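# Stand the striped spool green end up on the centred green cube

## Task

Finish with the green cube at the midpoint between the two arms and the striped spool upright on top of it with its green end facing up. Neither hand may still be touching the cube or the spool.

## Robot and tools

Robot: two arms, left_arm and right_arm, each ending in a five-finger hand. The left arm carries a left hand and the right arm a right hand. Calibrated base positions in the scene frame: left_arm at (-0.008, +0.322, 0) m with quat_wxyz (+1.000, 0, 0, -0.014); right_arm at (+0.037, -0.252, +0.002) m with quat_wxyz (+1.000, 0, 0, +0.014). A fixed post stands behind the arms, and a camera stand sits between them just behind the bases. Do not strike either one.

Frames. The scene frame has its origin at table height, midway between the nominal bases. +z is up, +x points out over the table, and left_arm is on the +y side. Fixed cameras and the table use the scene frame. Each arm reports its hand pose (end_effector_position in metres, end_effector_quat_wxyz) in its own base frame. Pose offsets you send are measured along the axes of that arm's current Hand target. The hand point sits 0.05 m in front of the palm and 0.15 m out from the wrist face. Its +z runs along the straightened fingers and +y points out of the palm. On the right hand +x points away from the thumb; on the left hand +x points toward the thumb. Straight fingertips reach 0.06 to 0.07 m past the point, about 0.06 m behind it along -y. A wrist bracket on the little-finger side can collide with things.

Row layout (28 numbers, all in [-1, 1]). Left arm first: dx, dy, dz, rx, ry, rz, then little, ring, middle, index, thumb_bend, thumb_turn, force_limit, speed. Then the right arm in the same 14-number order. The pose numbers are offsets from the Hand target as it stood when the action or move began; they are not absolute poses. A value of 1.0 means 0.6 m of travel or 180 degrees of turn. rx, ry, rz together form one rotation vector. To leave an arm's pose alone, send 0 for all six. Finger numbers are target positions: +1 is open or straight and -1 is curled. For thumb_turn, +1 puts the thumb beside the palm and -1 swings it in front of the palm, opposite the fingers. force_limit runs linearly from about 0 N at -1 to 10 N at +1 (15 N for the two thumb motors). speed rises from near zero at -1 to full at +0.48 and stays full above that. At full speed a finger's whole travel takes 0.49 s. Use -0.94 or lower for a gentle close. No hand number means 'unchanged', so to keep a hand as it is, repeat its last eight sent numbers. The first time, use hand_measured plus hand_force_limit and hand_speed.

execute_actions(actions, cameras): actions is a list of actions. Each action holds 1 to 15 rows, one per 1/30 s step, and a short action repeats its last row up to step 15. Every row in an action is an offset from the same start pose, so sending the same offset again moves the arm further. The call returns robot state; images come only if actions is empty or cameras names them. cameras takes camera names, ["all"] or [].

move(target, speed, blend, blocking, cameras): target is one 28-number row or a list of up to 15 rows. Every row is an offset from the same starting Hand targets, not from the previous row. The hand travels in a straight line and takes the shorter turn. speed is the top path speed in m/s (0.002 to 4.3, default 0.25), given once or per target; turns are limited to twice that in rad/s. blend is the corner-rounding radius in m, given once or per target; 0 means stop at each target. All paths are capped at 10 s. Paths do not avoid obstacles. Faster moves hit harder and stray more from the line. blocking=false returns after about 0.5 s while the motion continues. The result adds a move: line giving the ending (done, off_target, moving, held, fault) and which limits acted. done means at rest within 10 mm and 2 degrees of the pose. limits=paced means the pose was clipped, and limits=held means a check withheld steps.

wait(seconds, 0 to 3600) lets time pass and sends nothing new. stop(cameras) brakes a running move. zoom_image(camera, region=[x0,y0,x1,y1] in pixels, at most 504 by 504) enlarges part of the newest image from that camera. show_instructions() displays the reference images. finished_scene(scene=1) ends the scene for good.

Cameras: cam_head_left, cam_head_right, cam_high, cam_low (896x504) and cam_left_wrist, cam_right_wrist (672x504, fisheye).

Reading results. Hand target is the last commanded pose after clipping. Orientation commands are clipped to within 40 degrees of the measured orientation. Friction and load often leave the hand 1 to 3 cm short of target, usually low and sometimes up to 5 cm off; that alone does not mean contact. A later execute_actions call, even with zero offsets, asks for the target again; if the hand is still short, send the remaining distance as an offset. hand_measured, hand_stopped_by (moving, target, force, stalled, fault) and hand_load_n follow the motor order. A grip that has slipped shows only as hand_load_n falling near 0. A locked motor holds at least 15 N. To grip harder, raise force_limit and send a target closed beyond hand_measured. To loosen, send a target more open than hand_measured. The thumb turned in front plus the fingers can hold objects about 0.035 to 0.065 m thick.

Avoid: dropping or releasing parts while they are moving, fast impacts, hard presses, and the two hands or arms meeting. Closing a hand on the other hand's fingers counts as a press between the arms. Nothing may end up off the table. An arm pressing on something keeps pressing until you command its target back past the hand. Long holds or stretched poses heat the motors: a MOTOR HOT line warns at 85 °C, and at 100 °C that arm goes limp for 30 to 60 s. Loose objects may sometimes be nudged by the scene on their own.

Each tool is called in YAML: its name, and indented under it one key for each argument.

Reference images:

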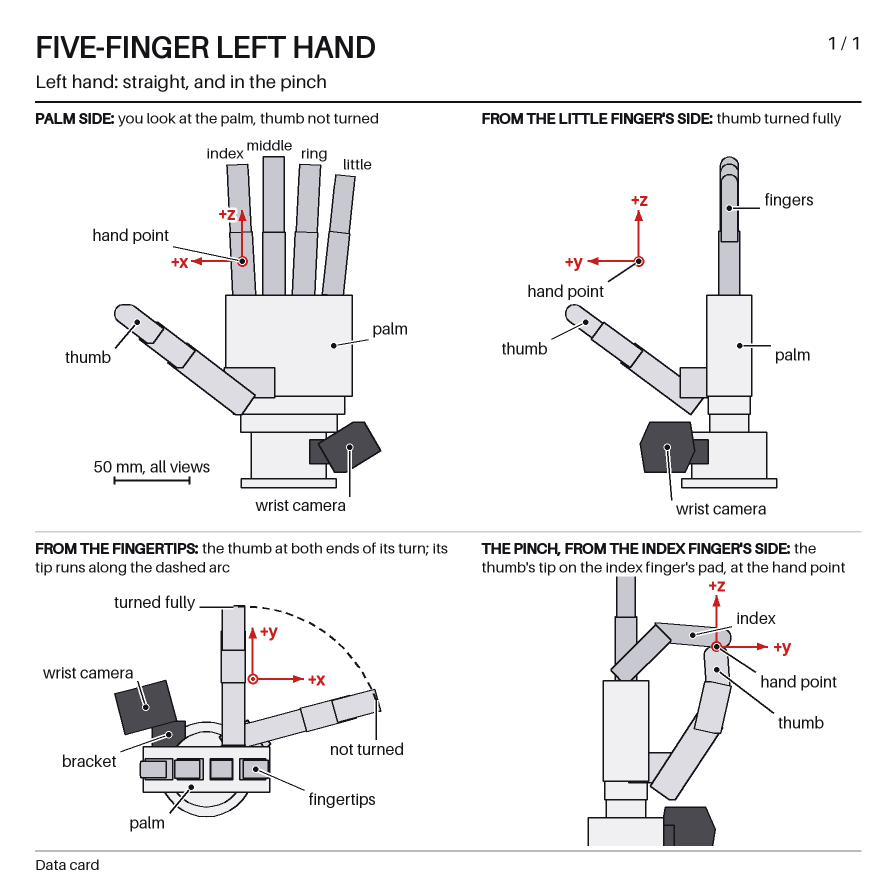

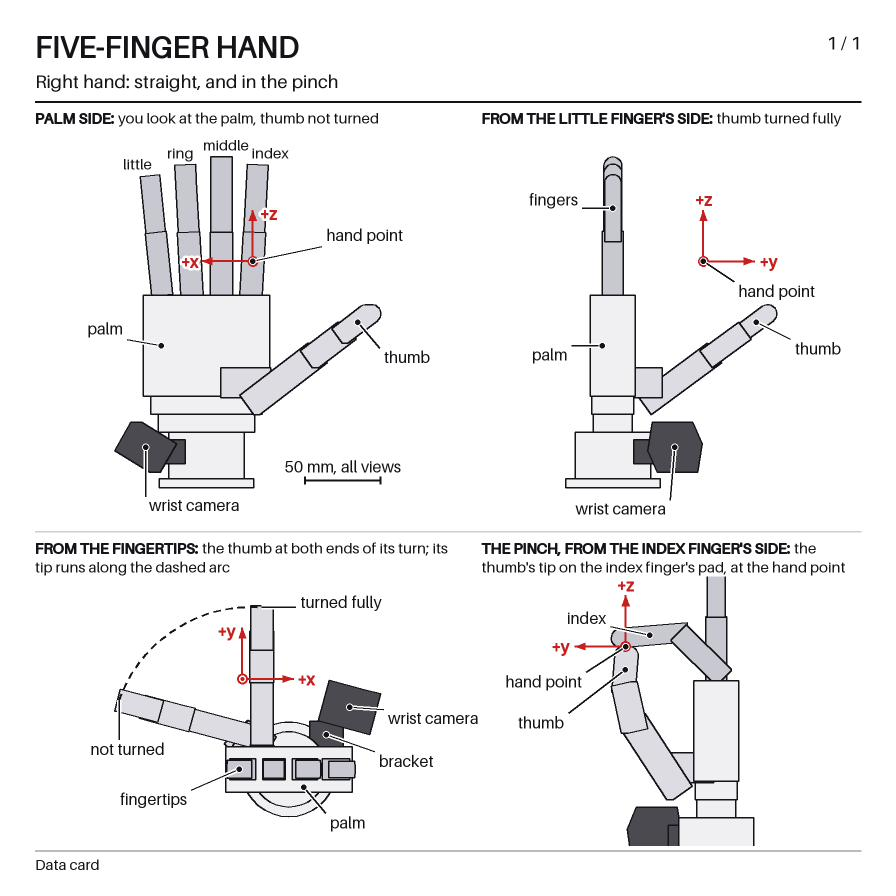

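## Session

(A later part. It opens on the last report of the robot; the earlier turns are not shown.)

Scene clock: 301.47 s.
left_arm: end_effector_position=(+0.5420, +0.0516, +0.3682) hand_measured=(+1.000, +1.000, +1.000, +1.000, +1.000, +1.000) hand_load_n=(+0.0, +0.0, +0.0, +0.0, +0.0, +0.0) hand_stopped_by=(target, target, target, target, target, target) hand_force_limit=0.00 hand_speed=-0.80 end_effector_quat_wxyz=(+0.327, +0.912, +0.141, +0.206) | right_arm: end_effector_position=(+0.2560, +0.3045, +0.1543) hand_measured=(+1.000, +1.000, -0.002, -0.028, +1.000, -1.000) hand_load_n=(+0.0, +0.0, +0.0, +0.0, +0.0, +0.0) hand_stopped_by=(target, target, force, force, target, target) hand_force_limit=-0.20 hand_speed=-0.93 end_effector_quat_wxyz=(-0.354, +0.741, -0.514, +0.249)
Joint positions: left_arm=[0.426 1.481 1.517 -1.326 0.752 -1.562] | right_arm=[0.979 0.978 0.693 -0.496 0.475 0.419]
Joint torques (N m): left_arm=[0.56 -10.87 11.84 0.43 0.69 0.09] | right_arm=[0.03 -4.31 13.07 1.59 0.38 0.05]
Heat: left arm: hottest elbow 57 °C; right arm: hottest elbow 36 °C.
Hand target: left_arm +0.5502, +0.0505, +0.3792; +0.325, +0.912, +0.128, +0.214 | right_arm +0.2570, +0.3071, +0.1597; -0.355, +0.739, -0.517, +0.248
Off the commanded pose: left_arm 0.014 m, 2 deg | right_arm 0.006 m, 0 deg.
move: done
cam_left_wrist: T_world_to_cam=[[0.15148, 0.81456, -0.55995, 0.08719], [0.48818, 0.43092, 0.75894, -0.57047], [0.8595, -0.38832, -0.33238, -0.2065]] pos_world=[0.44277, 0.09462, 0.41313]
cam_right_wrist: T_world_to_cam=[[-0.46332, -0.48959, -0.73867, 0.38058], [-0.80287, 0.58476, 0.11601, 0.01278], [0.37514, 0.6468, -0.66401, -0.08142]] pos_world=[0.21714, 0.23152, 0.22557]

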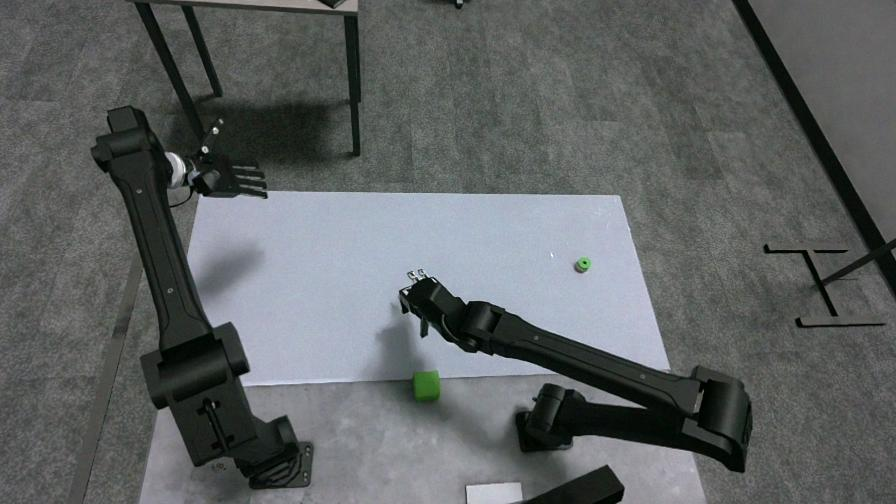

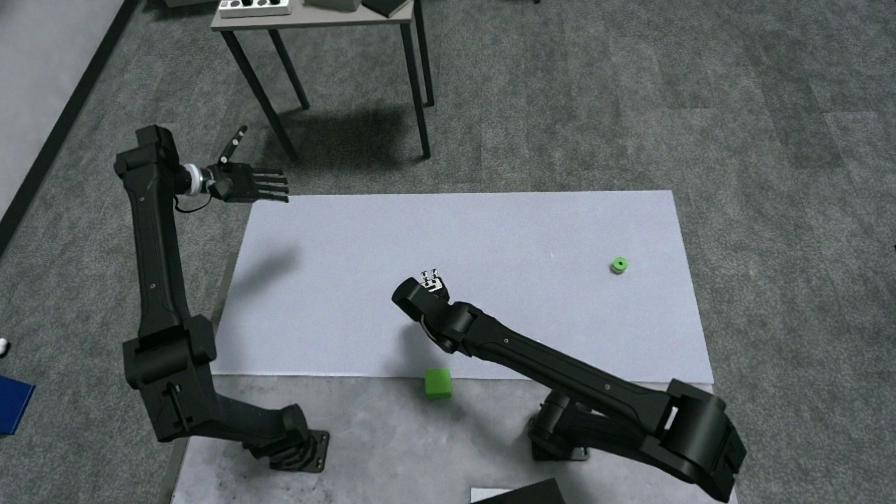

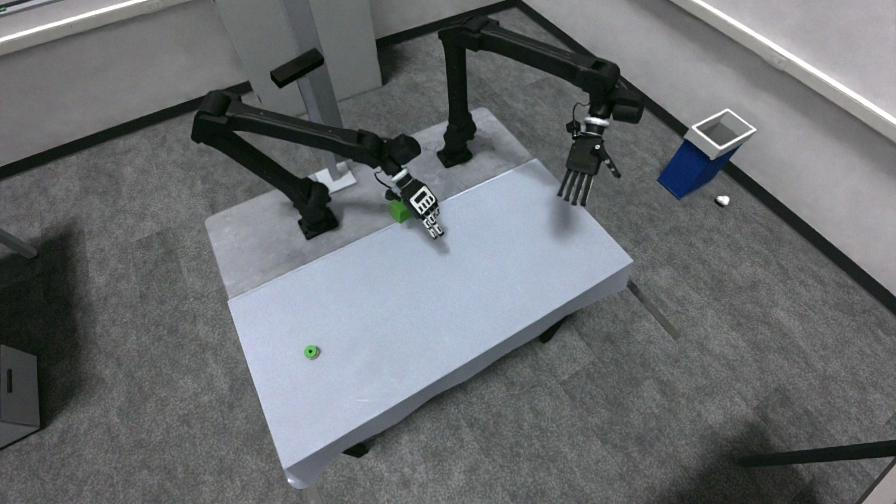

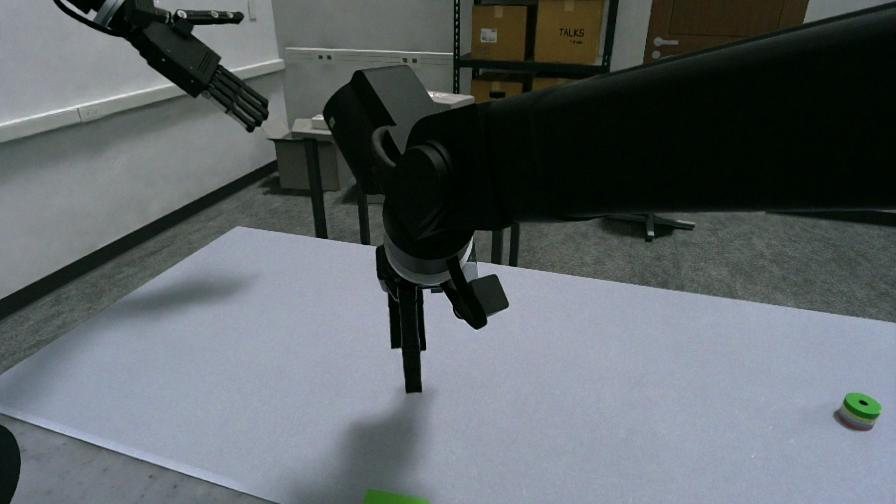

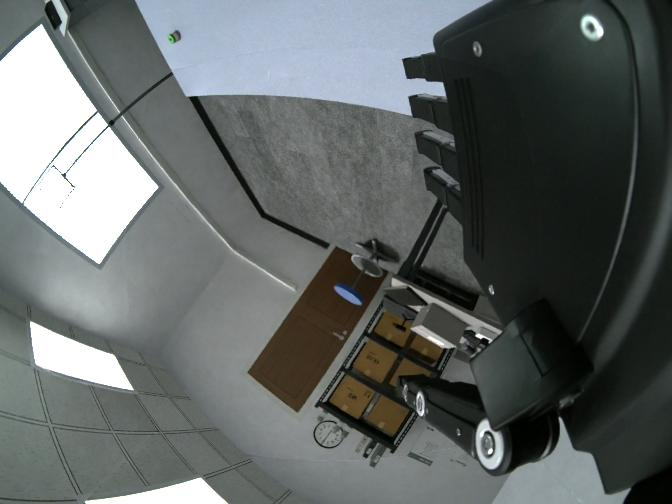

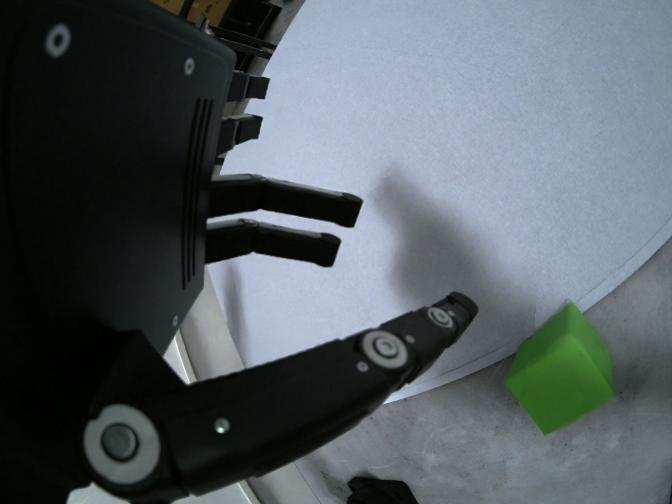

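wait:
  seconds: 0.5
  cameras: ["cam_head_left","cam_head_right","cam_high","cam_low","cam_right_wrist"]

zoom_image:
  camera: "cam_head_left"
  region: [390, 350, 470, 420]

zoom_image:
  camera: "cam_head_right"
  region: [400, 350, 480, 420]

zoom_image:
  camera: "cam_high"
  region: [360, 180, 440, 250]

Scene clock: 312.73 s.
left_arm: end_effector_position=(+0.5420, +0.0516, +0.3682) hand_measured=(+1.000, +1.000, +1.000, +1.000, +1.000, +1.000) hand_load_n=(+0.0, +0.0, +0.0, +0.0, -0.5, +0.0) hand_stopped_by=(target, target, target, target, target, target) hand_force_limit=0.00 hand_speed=-0.80 end_effector_quat_wxyz=(+0.327, +0.912, +0.141, +0.206) | right_arm: end_effector_position=(+0.2560, +0.3045, +0.1543) hand_measured=(+1.000, +1.000, -0.002, -0.028, +1.000, -1.000) hand_load_n=(-0.5, +0.0, +0.0, +0.0, +0.0, +0.0) hand_stopped_by=(target, target, force, force, target, target) hand_force_limit=-0.20 hand_speed=-0.93 end_effector_quat_wxyz=(-0.354, +0.741, -0.514, +0.249)
Joint positions: left_arm=[0.426 1.481 1.517 -1.326 0.752 -1.562] | right_arm=[0.979 0.978 0.693 -0.496 0.475 0.419]
Joint torques (N m): left_arm=[0.62 -11.11 11.84 0.59 0.68 0.09] | right_arm=[0.03 -4.37 13.09 1.61 0.38 0.06]
Heat: left arm: hottest elbow 57 °C; right arm: hottest elbow 36 °C.
Hand target: left_arm +0.5502, +0.0505, +0.3792; +0.325, +0.912, +0.128, +0.214 | right_arm +0.2570, +0.3071, +0.1597; -0.355, +0.739, -0.517, +0.248
Off the commanded pose: left_arm 0.014 m, 2 deg | right_arm 0.006 m, 0 deg.
wait: 0.50 s; at rest from the start
cam_right_wrist: T_world_to_cam=[[-0.46356, -0.48929, -0.73872, 0.38057], [-0.80273, 0.58489, 0.11633, 0.01265], [0.37515, 0.64691, -0.6639, -0.08147]] pos_world=[0.21714, 0.23152, 0.22557]

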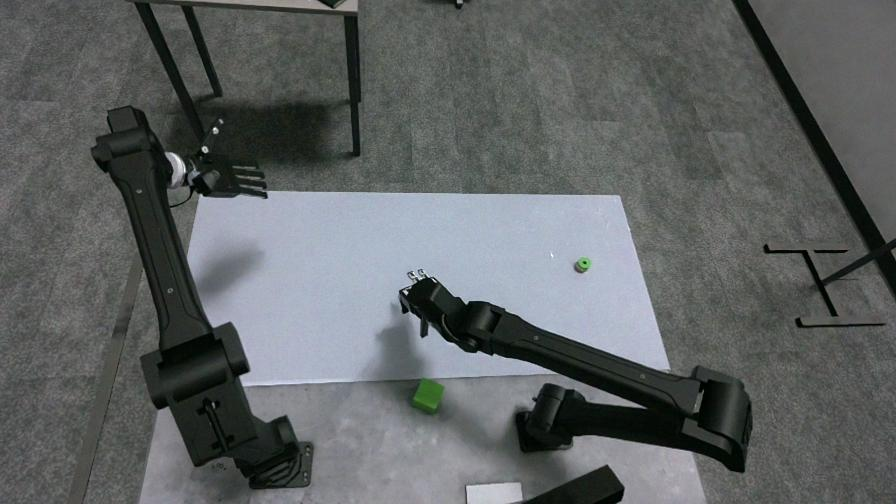

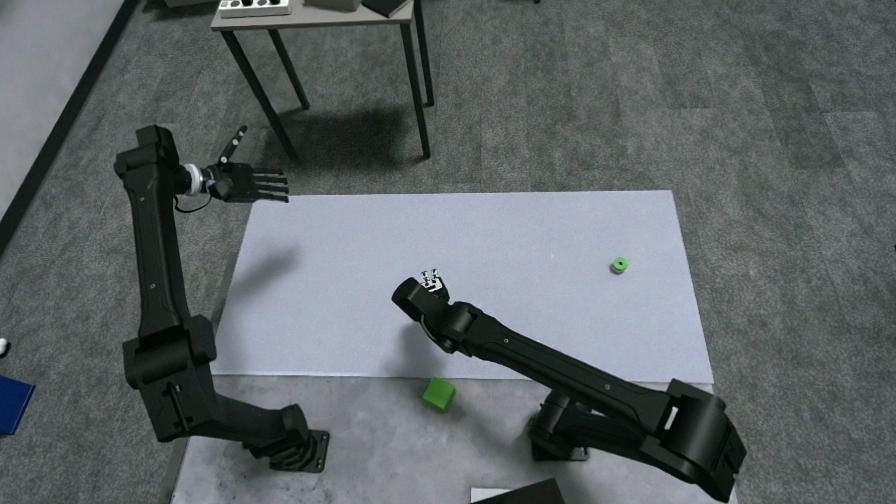

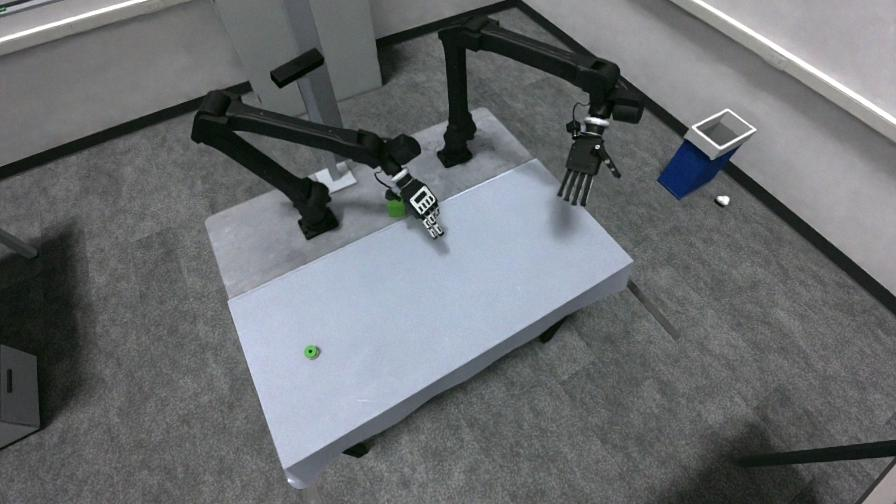

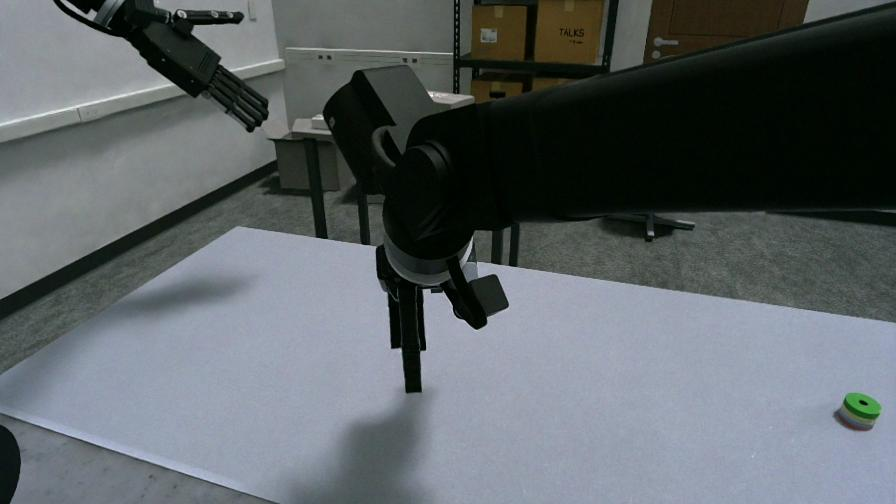

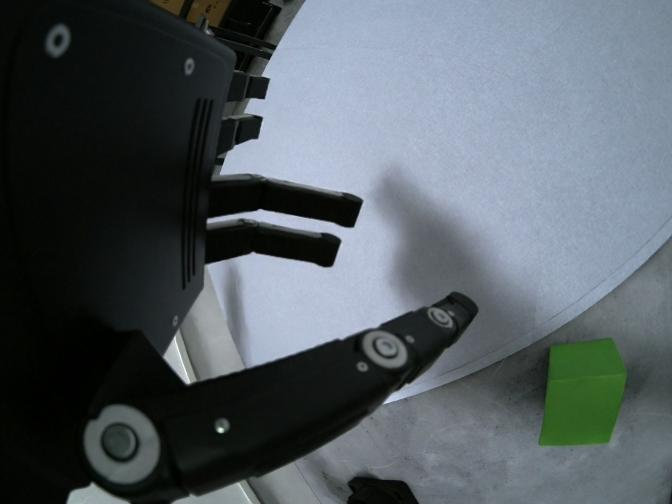

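Scaled by 6.300 from the camera's image (finer frame: 1280x720).

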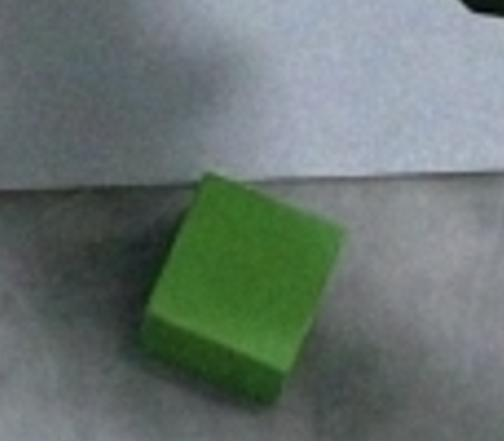

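Scaled by 6.300 from the camera's image (finer frame: 1280x720).

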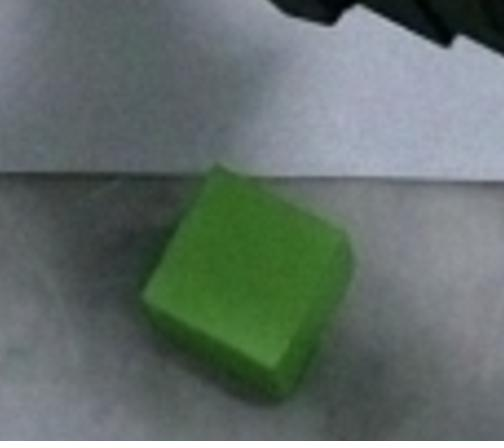

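Scaled by 6.300 from the camera's image (finer frame: 1280x720).

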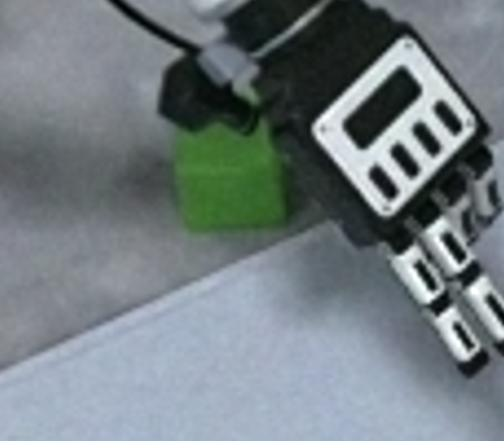

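zoom_image:
  camera: "cam_right_wrist"
  region: [500, 310, 660, 470]

Scaled by 3.150 from the camera's image (finer frame: 960x720).

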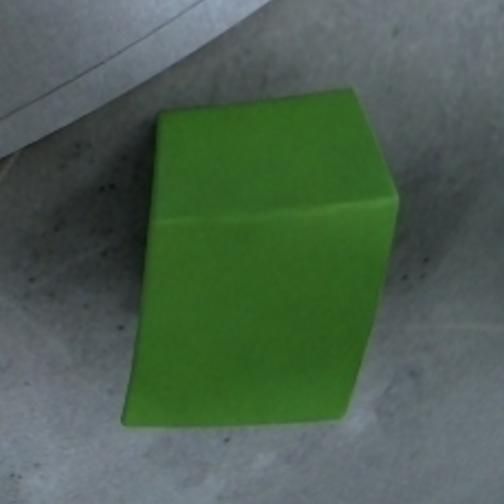

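move:
  target: [0,0,0,0,0,0,1,1,1,1,1,1,0,-0.8,-0.0702,0.1943,-0.1765,0,-0.1922,-0.1543,1,1,0.6,0.6,1,-1,0,-0.5]
  speed: 0.12
  cameras: ["cam_head_left","cam_head_right","cam_high","cam_low","cam_right_wrist"]

zoom_image:
  camera: "cam_right_wrist"
  region: [200, 100, 560, 380]

Scene clock: 380.33 s.
left_arm: end_effector_position=(+0.5420, +0.0516, +0.3682) hand_measured=(+1.000, +1.000, +1.000, +1.000, +1.000, +1.000) hand_load_n=(+0.0, +0.0, +0.0, +0.0, +0.0, +0.0) hand_stopped_by=(target, target, target, target, target, target) hand_force_limit=0.00 hand_speed=-0.80 end_effector_quat_wxyz=(+0.327, +0.912, +0.141, +0.206) | right_arm: end_effector_position=(+0.1017, +0.2973, +0.1384) hand_measured=(+1.000, +1.000, +0.600, +0.600, +1.000, -1.000) hand_load_n=(+0.0, +0.0, +0.0, +0.0, +0.0, +0.0) hand_stopped_by=(target, target, target, target, target, target) hand_force_limit=0.00 hand_speed=-0.50 end_effector_quat_wxyz=(-0.427, +0.875, -0.208, +0.098)
Joint positions: left_arm=[0.426 1.481 1.517 -1.326 0.752 -1.562] | right_arm=[1.162 0.647 0.484 -0.502 0.04 0.039]
Joint torques (N m): left_arm=[0.56 -10.81 11.89 0.5 0.66 0.1] | right_arm=[0.67 -1.55 11.66 1.78 -0.04 -0.11]
Heat: left arm: hottest elbow 58 °C; right arm: hottest elbow 39 °C.
Hand target: left_arm +0.5502, +0.0505, +0.3792; +0.325, +0.912, +0.128, +0.214 | right_arm +0.0965, +0.2932, +0.1349; -0.422, +0.879, -0.200, +0.096
Off the commanded pose: left_arm 0.014 m, 2 deg | right_arm 0.007 m, 1 deg.
move: done
cam_right_wrist: T_world_to_cam=[[-0.00889, -0.6623, -0.74919, 0.30031], [-0.98546, -0.12133, 0.11896, 0.123], [-0.16968, 0.73935, -0.65159, -0.00326]] pos_world=[0.12333, 0.21623, 0.20824]

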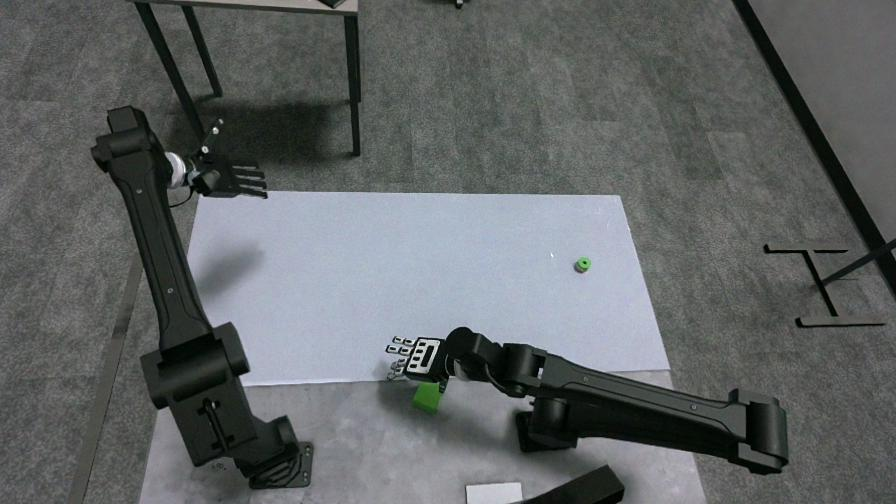

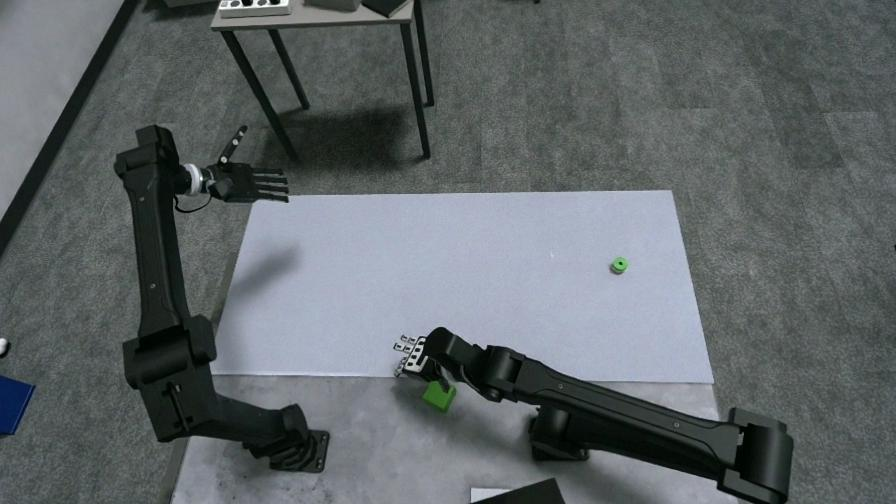

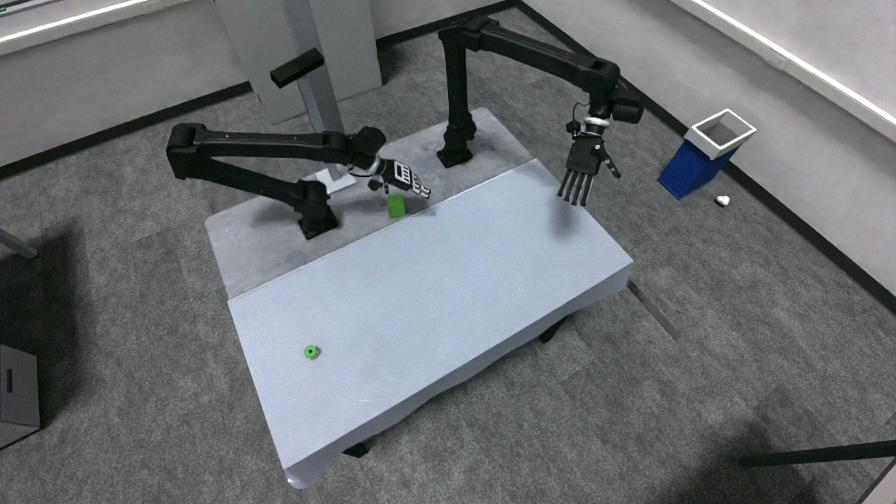

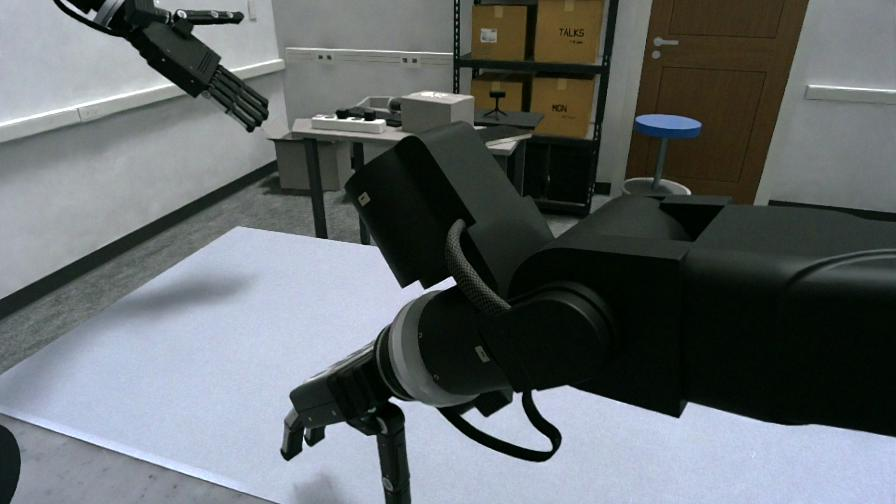

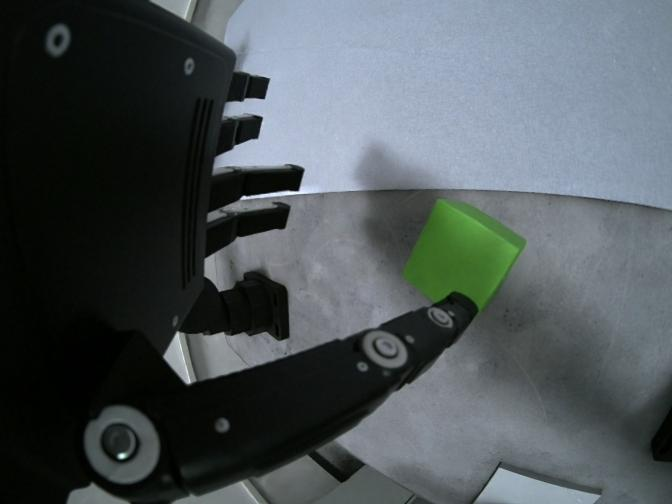

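Scaled by 1.400 from the camera's image (finer frame: 960x720).

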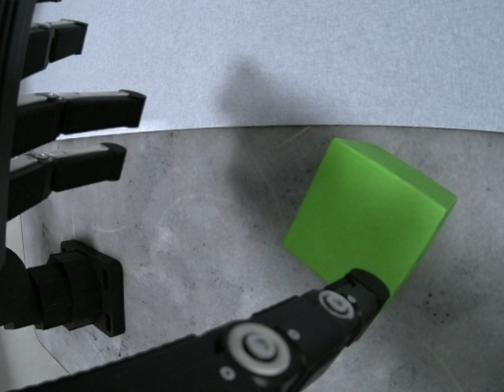

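move:
  target: [0,0,0,0,0,0,1,1,1,1,1,1,0,-0.8,-0.0192,0.0527,0.0220,0,0,0,1,1,0.6,0.6,1,-1,0,-0.5]
  speed: 0.08
  cameras: ["cam_head_left","cam_head_right","cam_high","cam_right_wrist"]

zoom_image:
  camera: "cam_right_wrist"
  region: [200, 100, 560, 380]

zoom_image:
  camera: "cam_head_left"
  region: [370, 320, 470, 420]

zoom_image:
  camera: "cam_high"
  region: [350, 150, 450, 240]

Scene clock: 398.67 s.
left_arm: end_effector_position=(+0.5420, +0.0516, +0.3682) hand_measured=(+1.000, +1.000, +1.000, +1.000, +1.000, +1.000) hand_load_n=(+0.0, +0.0, +0.0, +0.0, +0.0, -0.5) hand_stopped_by=(target, target, target, target, target, target) hand_force_limit=0.00 hand_speed=-0.80 end_effector_quat_wxyz=(+0.327, +0.912, +0.141, +0.206) | right_arm: end_effector_position=(+0.0837, +0.2854, +0.0979) hand_measured=(+1.000, +1.000, +0.600, +0.600, +1.000, -1.000) hand_load_n=(+0.0, +0.0, +0.0, +0.0, +0.0, +0.0) hand_stopped_by=(target, target, target, target, target, target) hand_force_limit=0.00 hand_speed=-0.50 end_effector_quat_wxyz=(-0.410, +0.885, -0.200, +0.097)
Joint positions: left_arm=[0.426 1.481 1.517 -1.326 0.752 -1.562] | right_arm=[1.227 0.638 0.392 -0.458 0.085 0.061]
Joint torques (N m): left_arm=[-0.03 -10.75 11.92 0.36 0.67 0.1] | right_arm=[0.73 -1.26 11.6 3.29 0.16 0.06]
Heat: left arm: hottest elbow 58 °C; right arm: hottest elbow 38 °C.
Hand target: left_arm +0.5502, +0.0505, +0.3792; +0.325, +0.912, +0.128, +0.214 | right_arm +0.0819, +0.2897, +0.1019; -0.422, +0.879, -0.199, +0.096
Off the commanded pose: left_arm 0.014 m, 2 deg | right_arm 0.006 m, 2 deg.
move: done
cam_right_wrist: T_world_to_cam=[[-0.00004, -0.69173, -0.72216, 0.26705], [-0.98294, -0.13278, 0.12724, 0.11096], [-0.18391, 0.70984, -0.67993, -0.01157]] pos_world=[0.10695, 0.20767, 0.17087]

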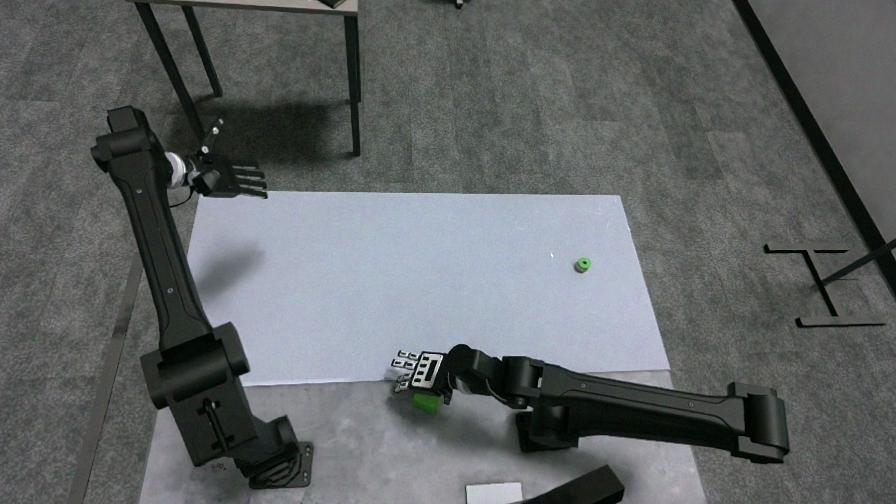

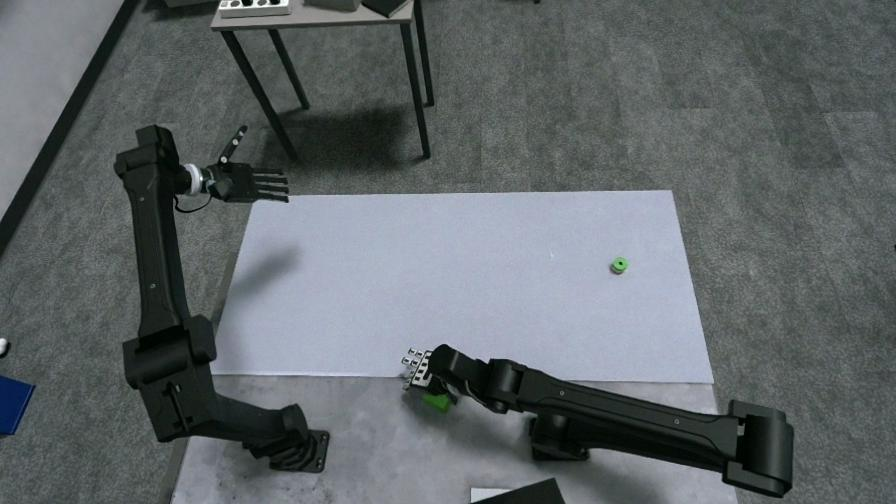

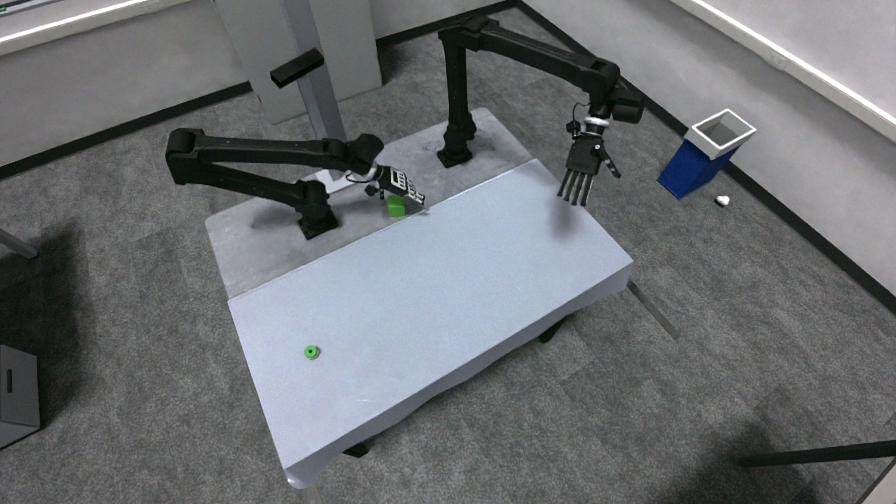

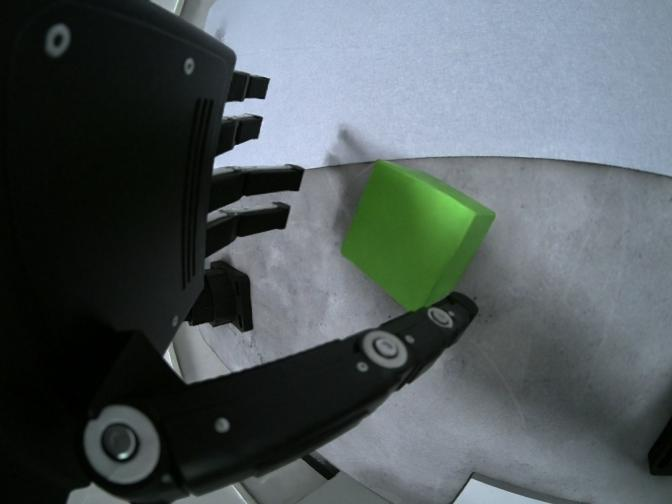

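Scaled by 1.400 from the camera's image (finer frame: 960x720).

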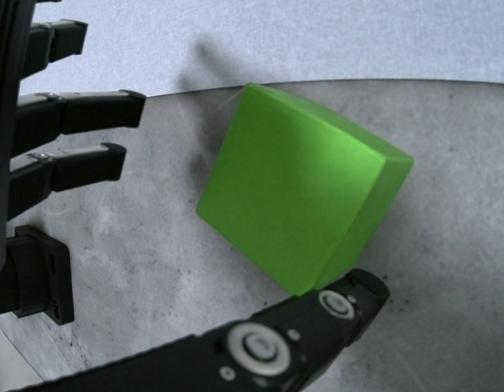

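Scaled by 5.040 from the camera's image (finer frame: 1280x720).

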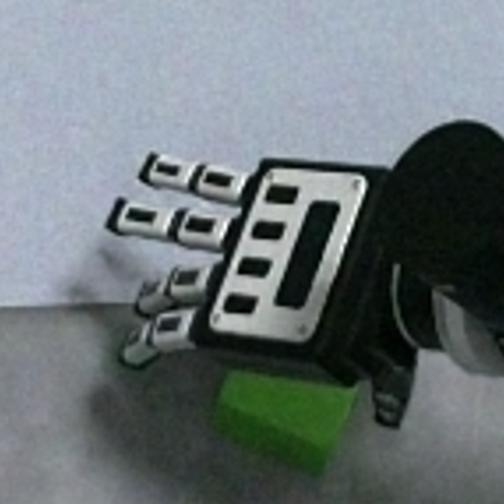

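Scaled by 5.040 from the camera's image (finer frame: 1280x720).

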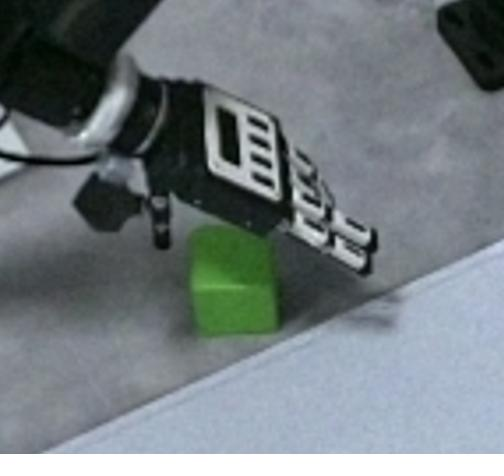

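move:
  target:
    - [0,0,0,0,0,0,1,1,1,1,1,1,0,-0.8,0,0.0637,0.0511,0,0,0,1,1,0.6,0.6,1,-1,0,-0.5]
    - [0,0,0,0,0,0,1,1,1,1,1,1,0,-0.8,0,0.0637,0.0511,0,0,0,1,1,-0.35,-0.35,1,-1,0.4,-0.93]
  speed: 0.08
  cameras: ["cam_head_left","cam_head_right","cam_high","cam_right_wrist"]

zoom_image:
  camera: "cam_high"
  region: [350, 150, 450, 240]

Scene clock: 417.70 s.
left_arm: end_effector_position=(+0.5420, +0.0516, +0.3682) hand_measured=(+1.000, +1.000, +1.000, +1.000, +1.000, +1.000) hand_load_n=(+0.0, +0.0, +0.0, +0.0, +0.0, -0.5) hand_stopped_by=(target, target, target, target, target, target) hand_force_limit=0.00 hand_speed=-0.80 end_effector_quat_wxyz=(+0.327, +0.912, +0.141, +0.206) | right_arm: end_effector_position=(+0.0843, +0.2866, +0.0546) hand_measured=(+1.000, +1.000, -0.014, -0.054, +1.000, -1.000) hand_load_n=(+0.0, +0.0, +7.5, +7.0, +0.5, -0.5) hand_stopped_by=(target, target, force, force, target, target) hand_force_limit=0.40 hand_speed=-0.93 end_effector_quat_wxyz=(-0.419, +0.880, -0.200, +0.099)
Joint positions: left_arm=[0.426 1.481 1.517 -1.326 0.752 -1.562] | right_arm=[1.227 0.703 0.28 -0.26 0.086 0.062]
Joint torques (N m): left_arm=[0.21 -11.16 12.01 0.51 0.74 0.09] | right_arm=[0.73 0.15 10.96 3.32 0.16 0.05]
Heat: left arm: hottest elbow 59 °C; right arm: hottest elbow 40 °C.
Hand target: left_arm +0.5502, +0.0505, +0.3792; +0.325, +0.912, +0.128, +0.214 | right_arm +0.0820, +0.2897, +0.0529; -0.422, +0.879, -0.199, +0.096
Off the commanded pose: left_arm 0.014 m, 2 deg | right_arm 0.004 m, 0 deg.
move: done
cam_right_wrist: T_world_to_cam=[[0.00404, -0.67691, -0.73606, 0.23282], [-0.98396, -0.13397, 0.1178, 0.11808], [-0.17835, 0.72377, -0.66659, -0.04696]] pos_world=[0.10687, 0.2074, 0.12615]

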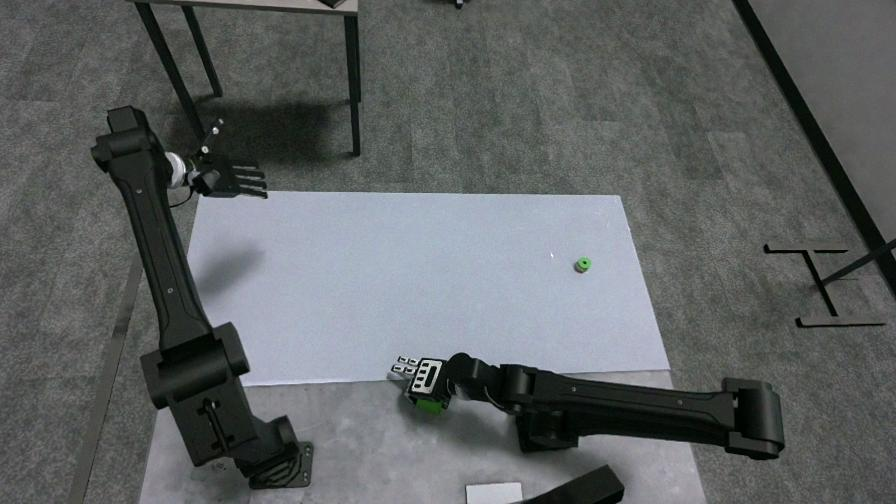

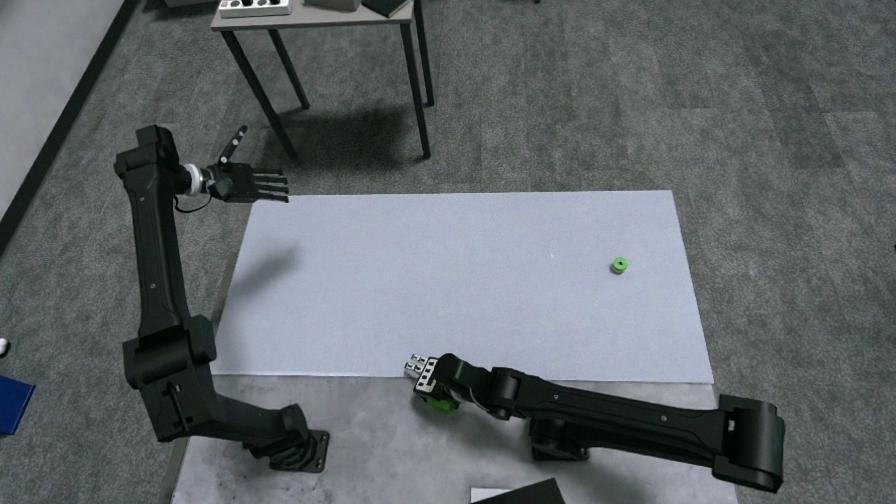

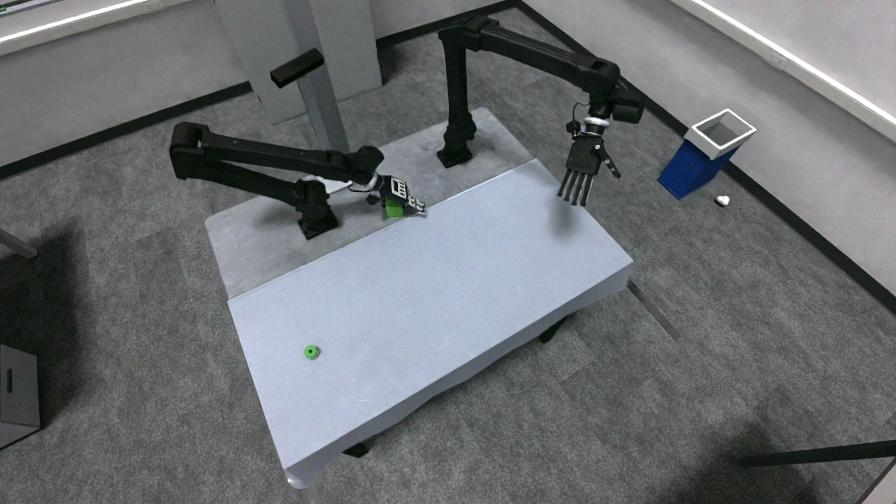

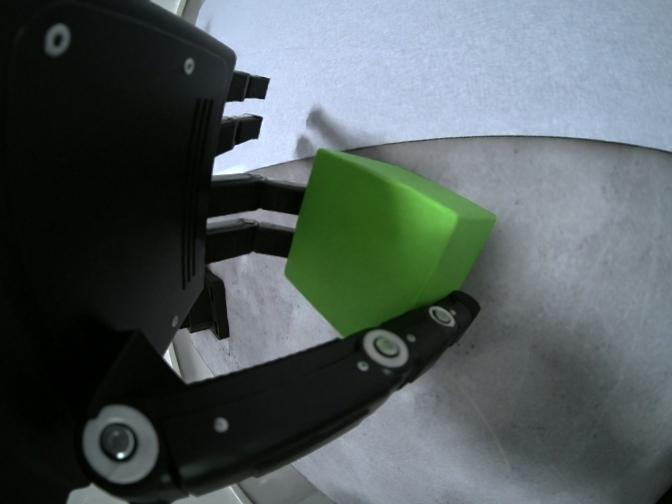

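Scaled by 5.040 from the camera's image (finer frame: 1280x720).

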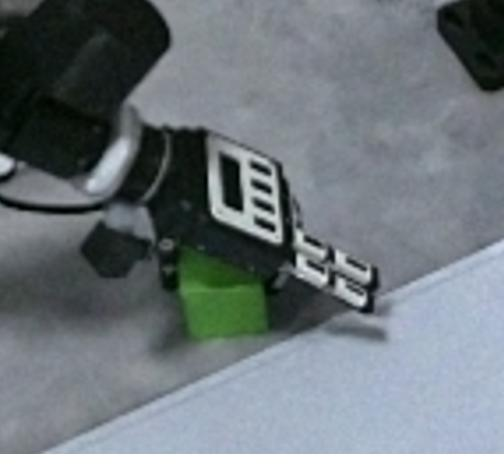

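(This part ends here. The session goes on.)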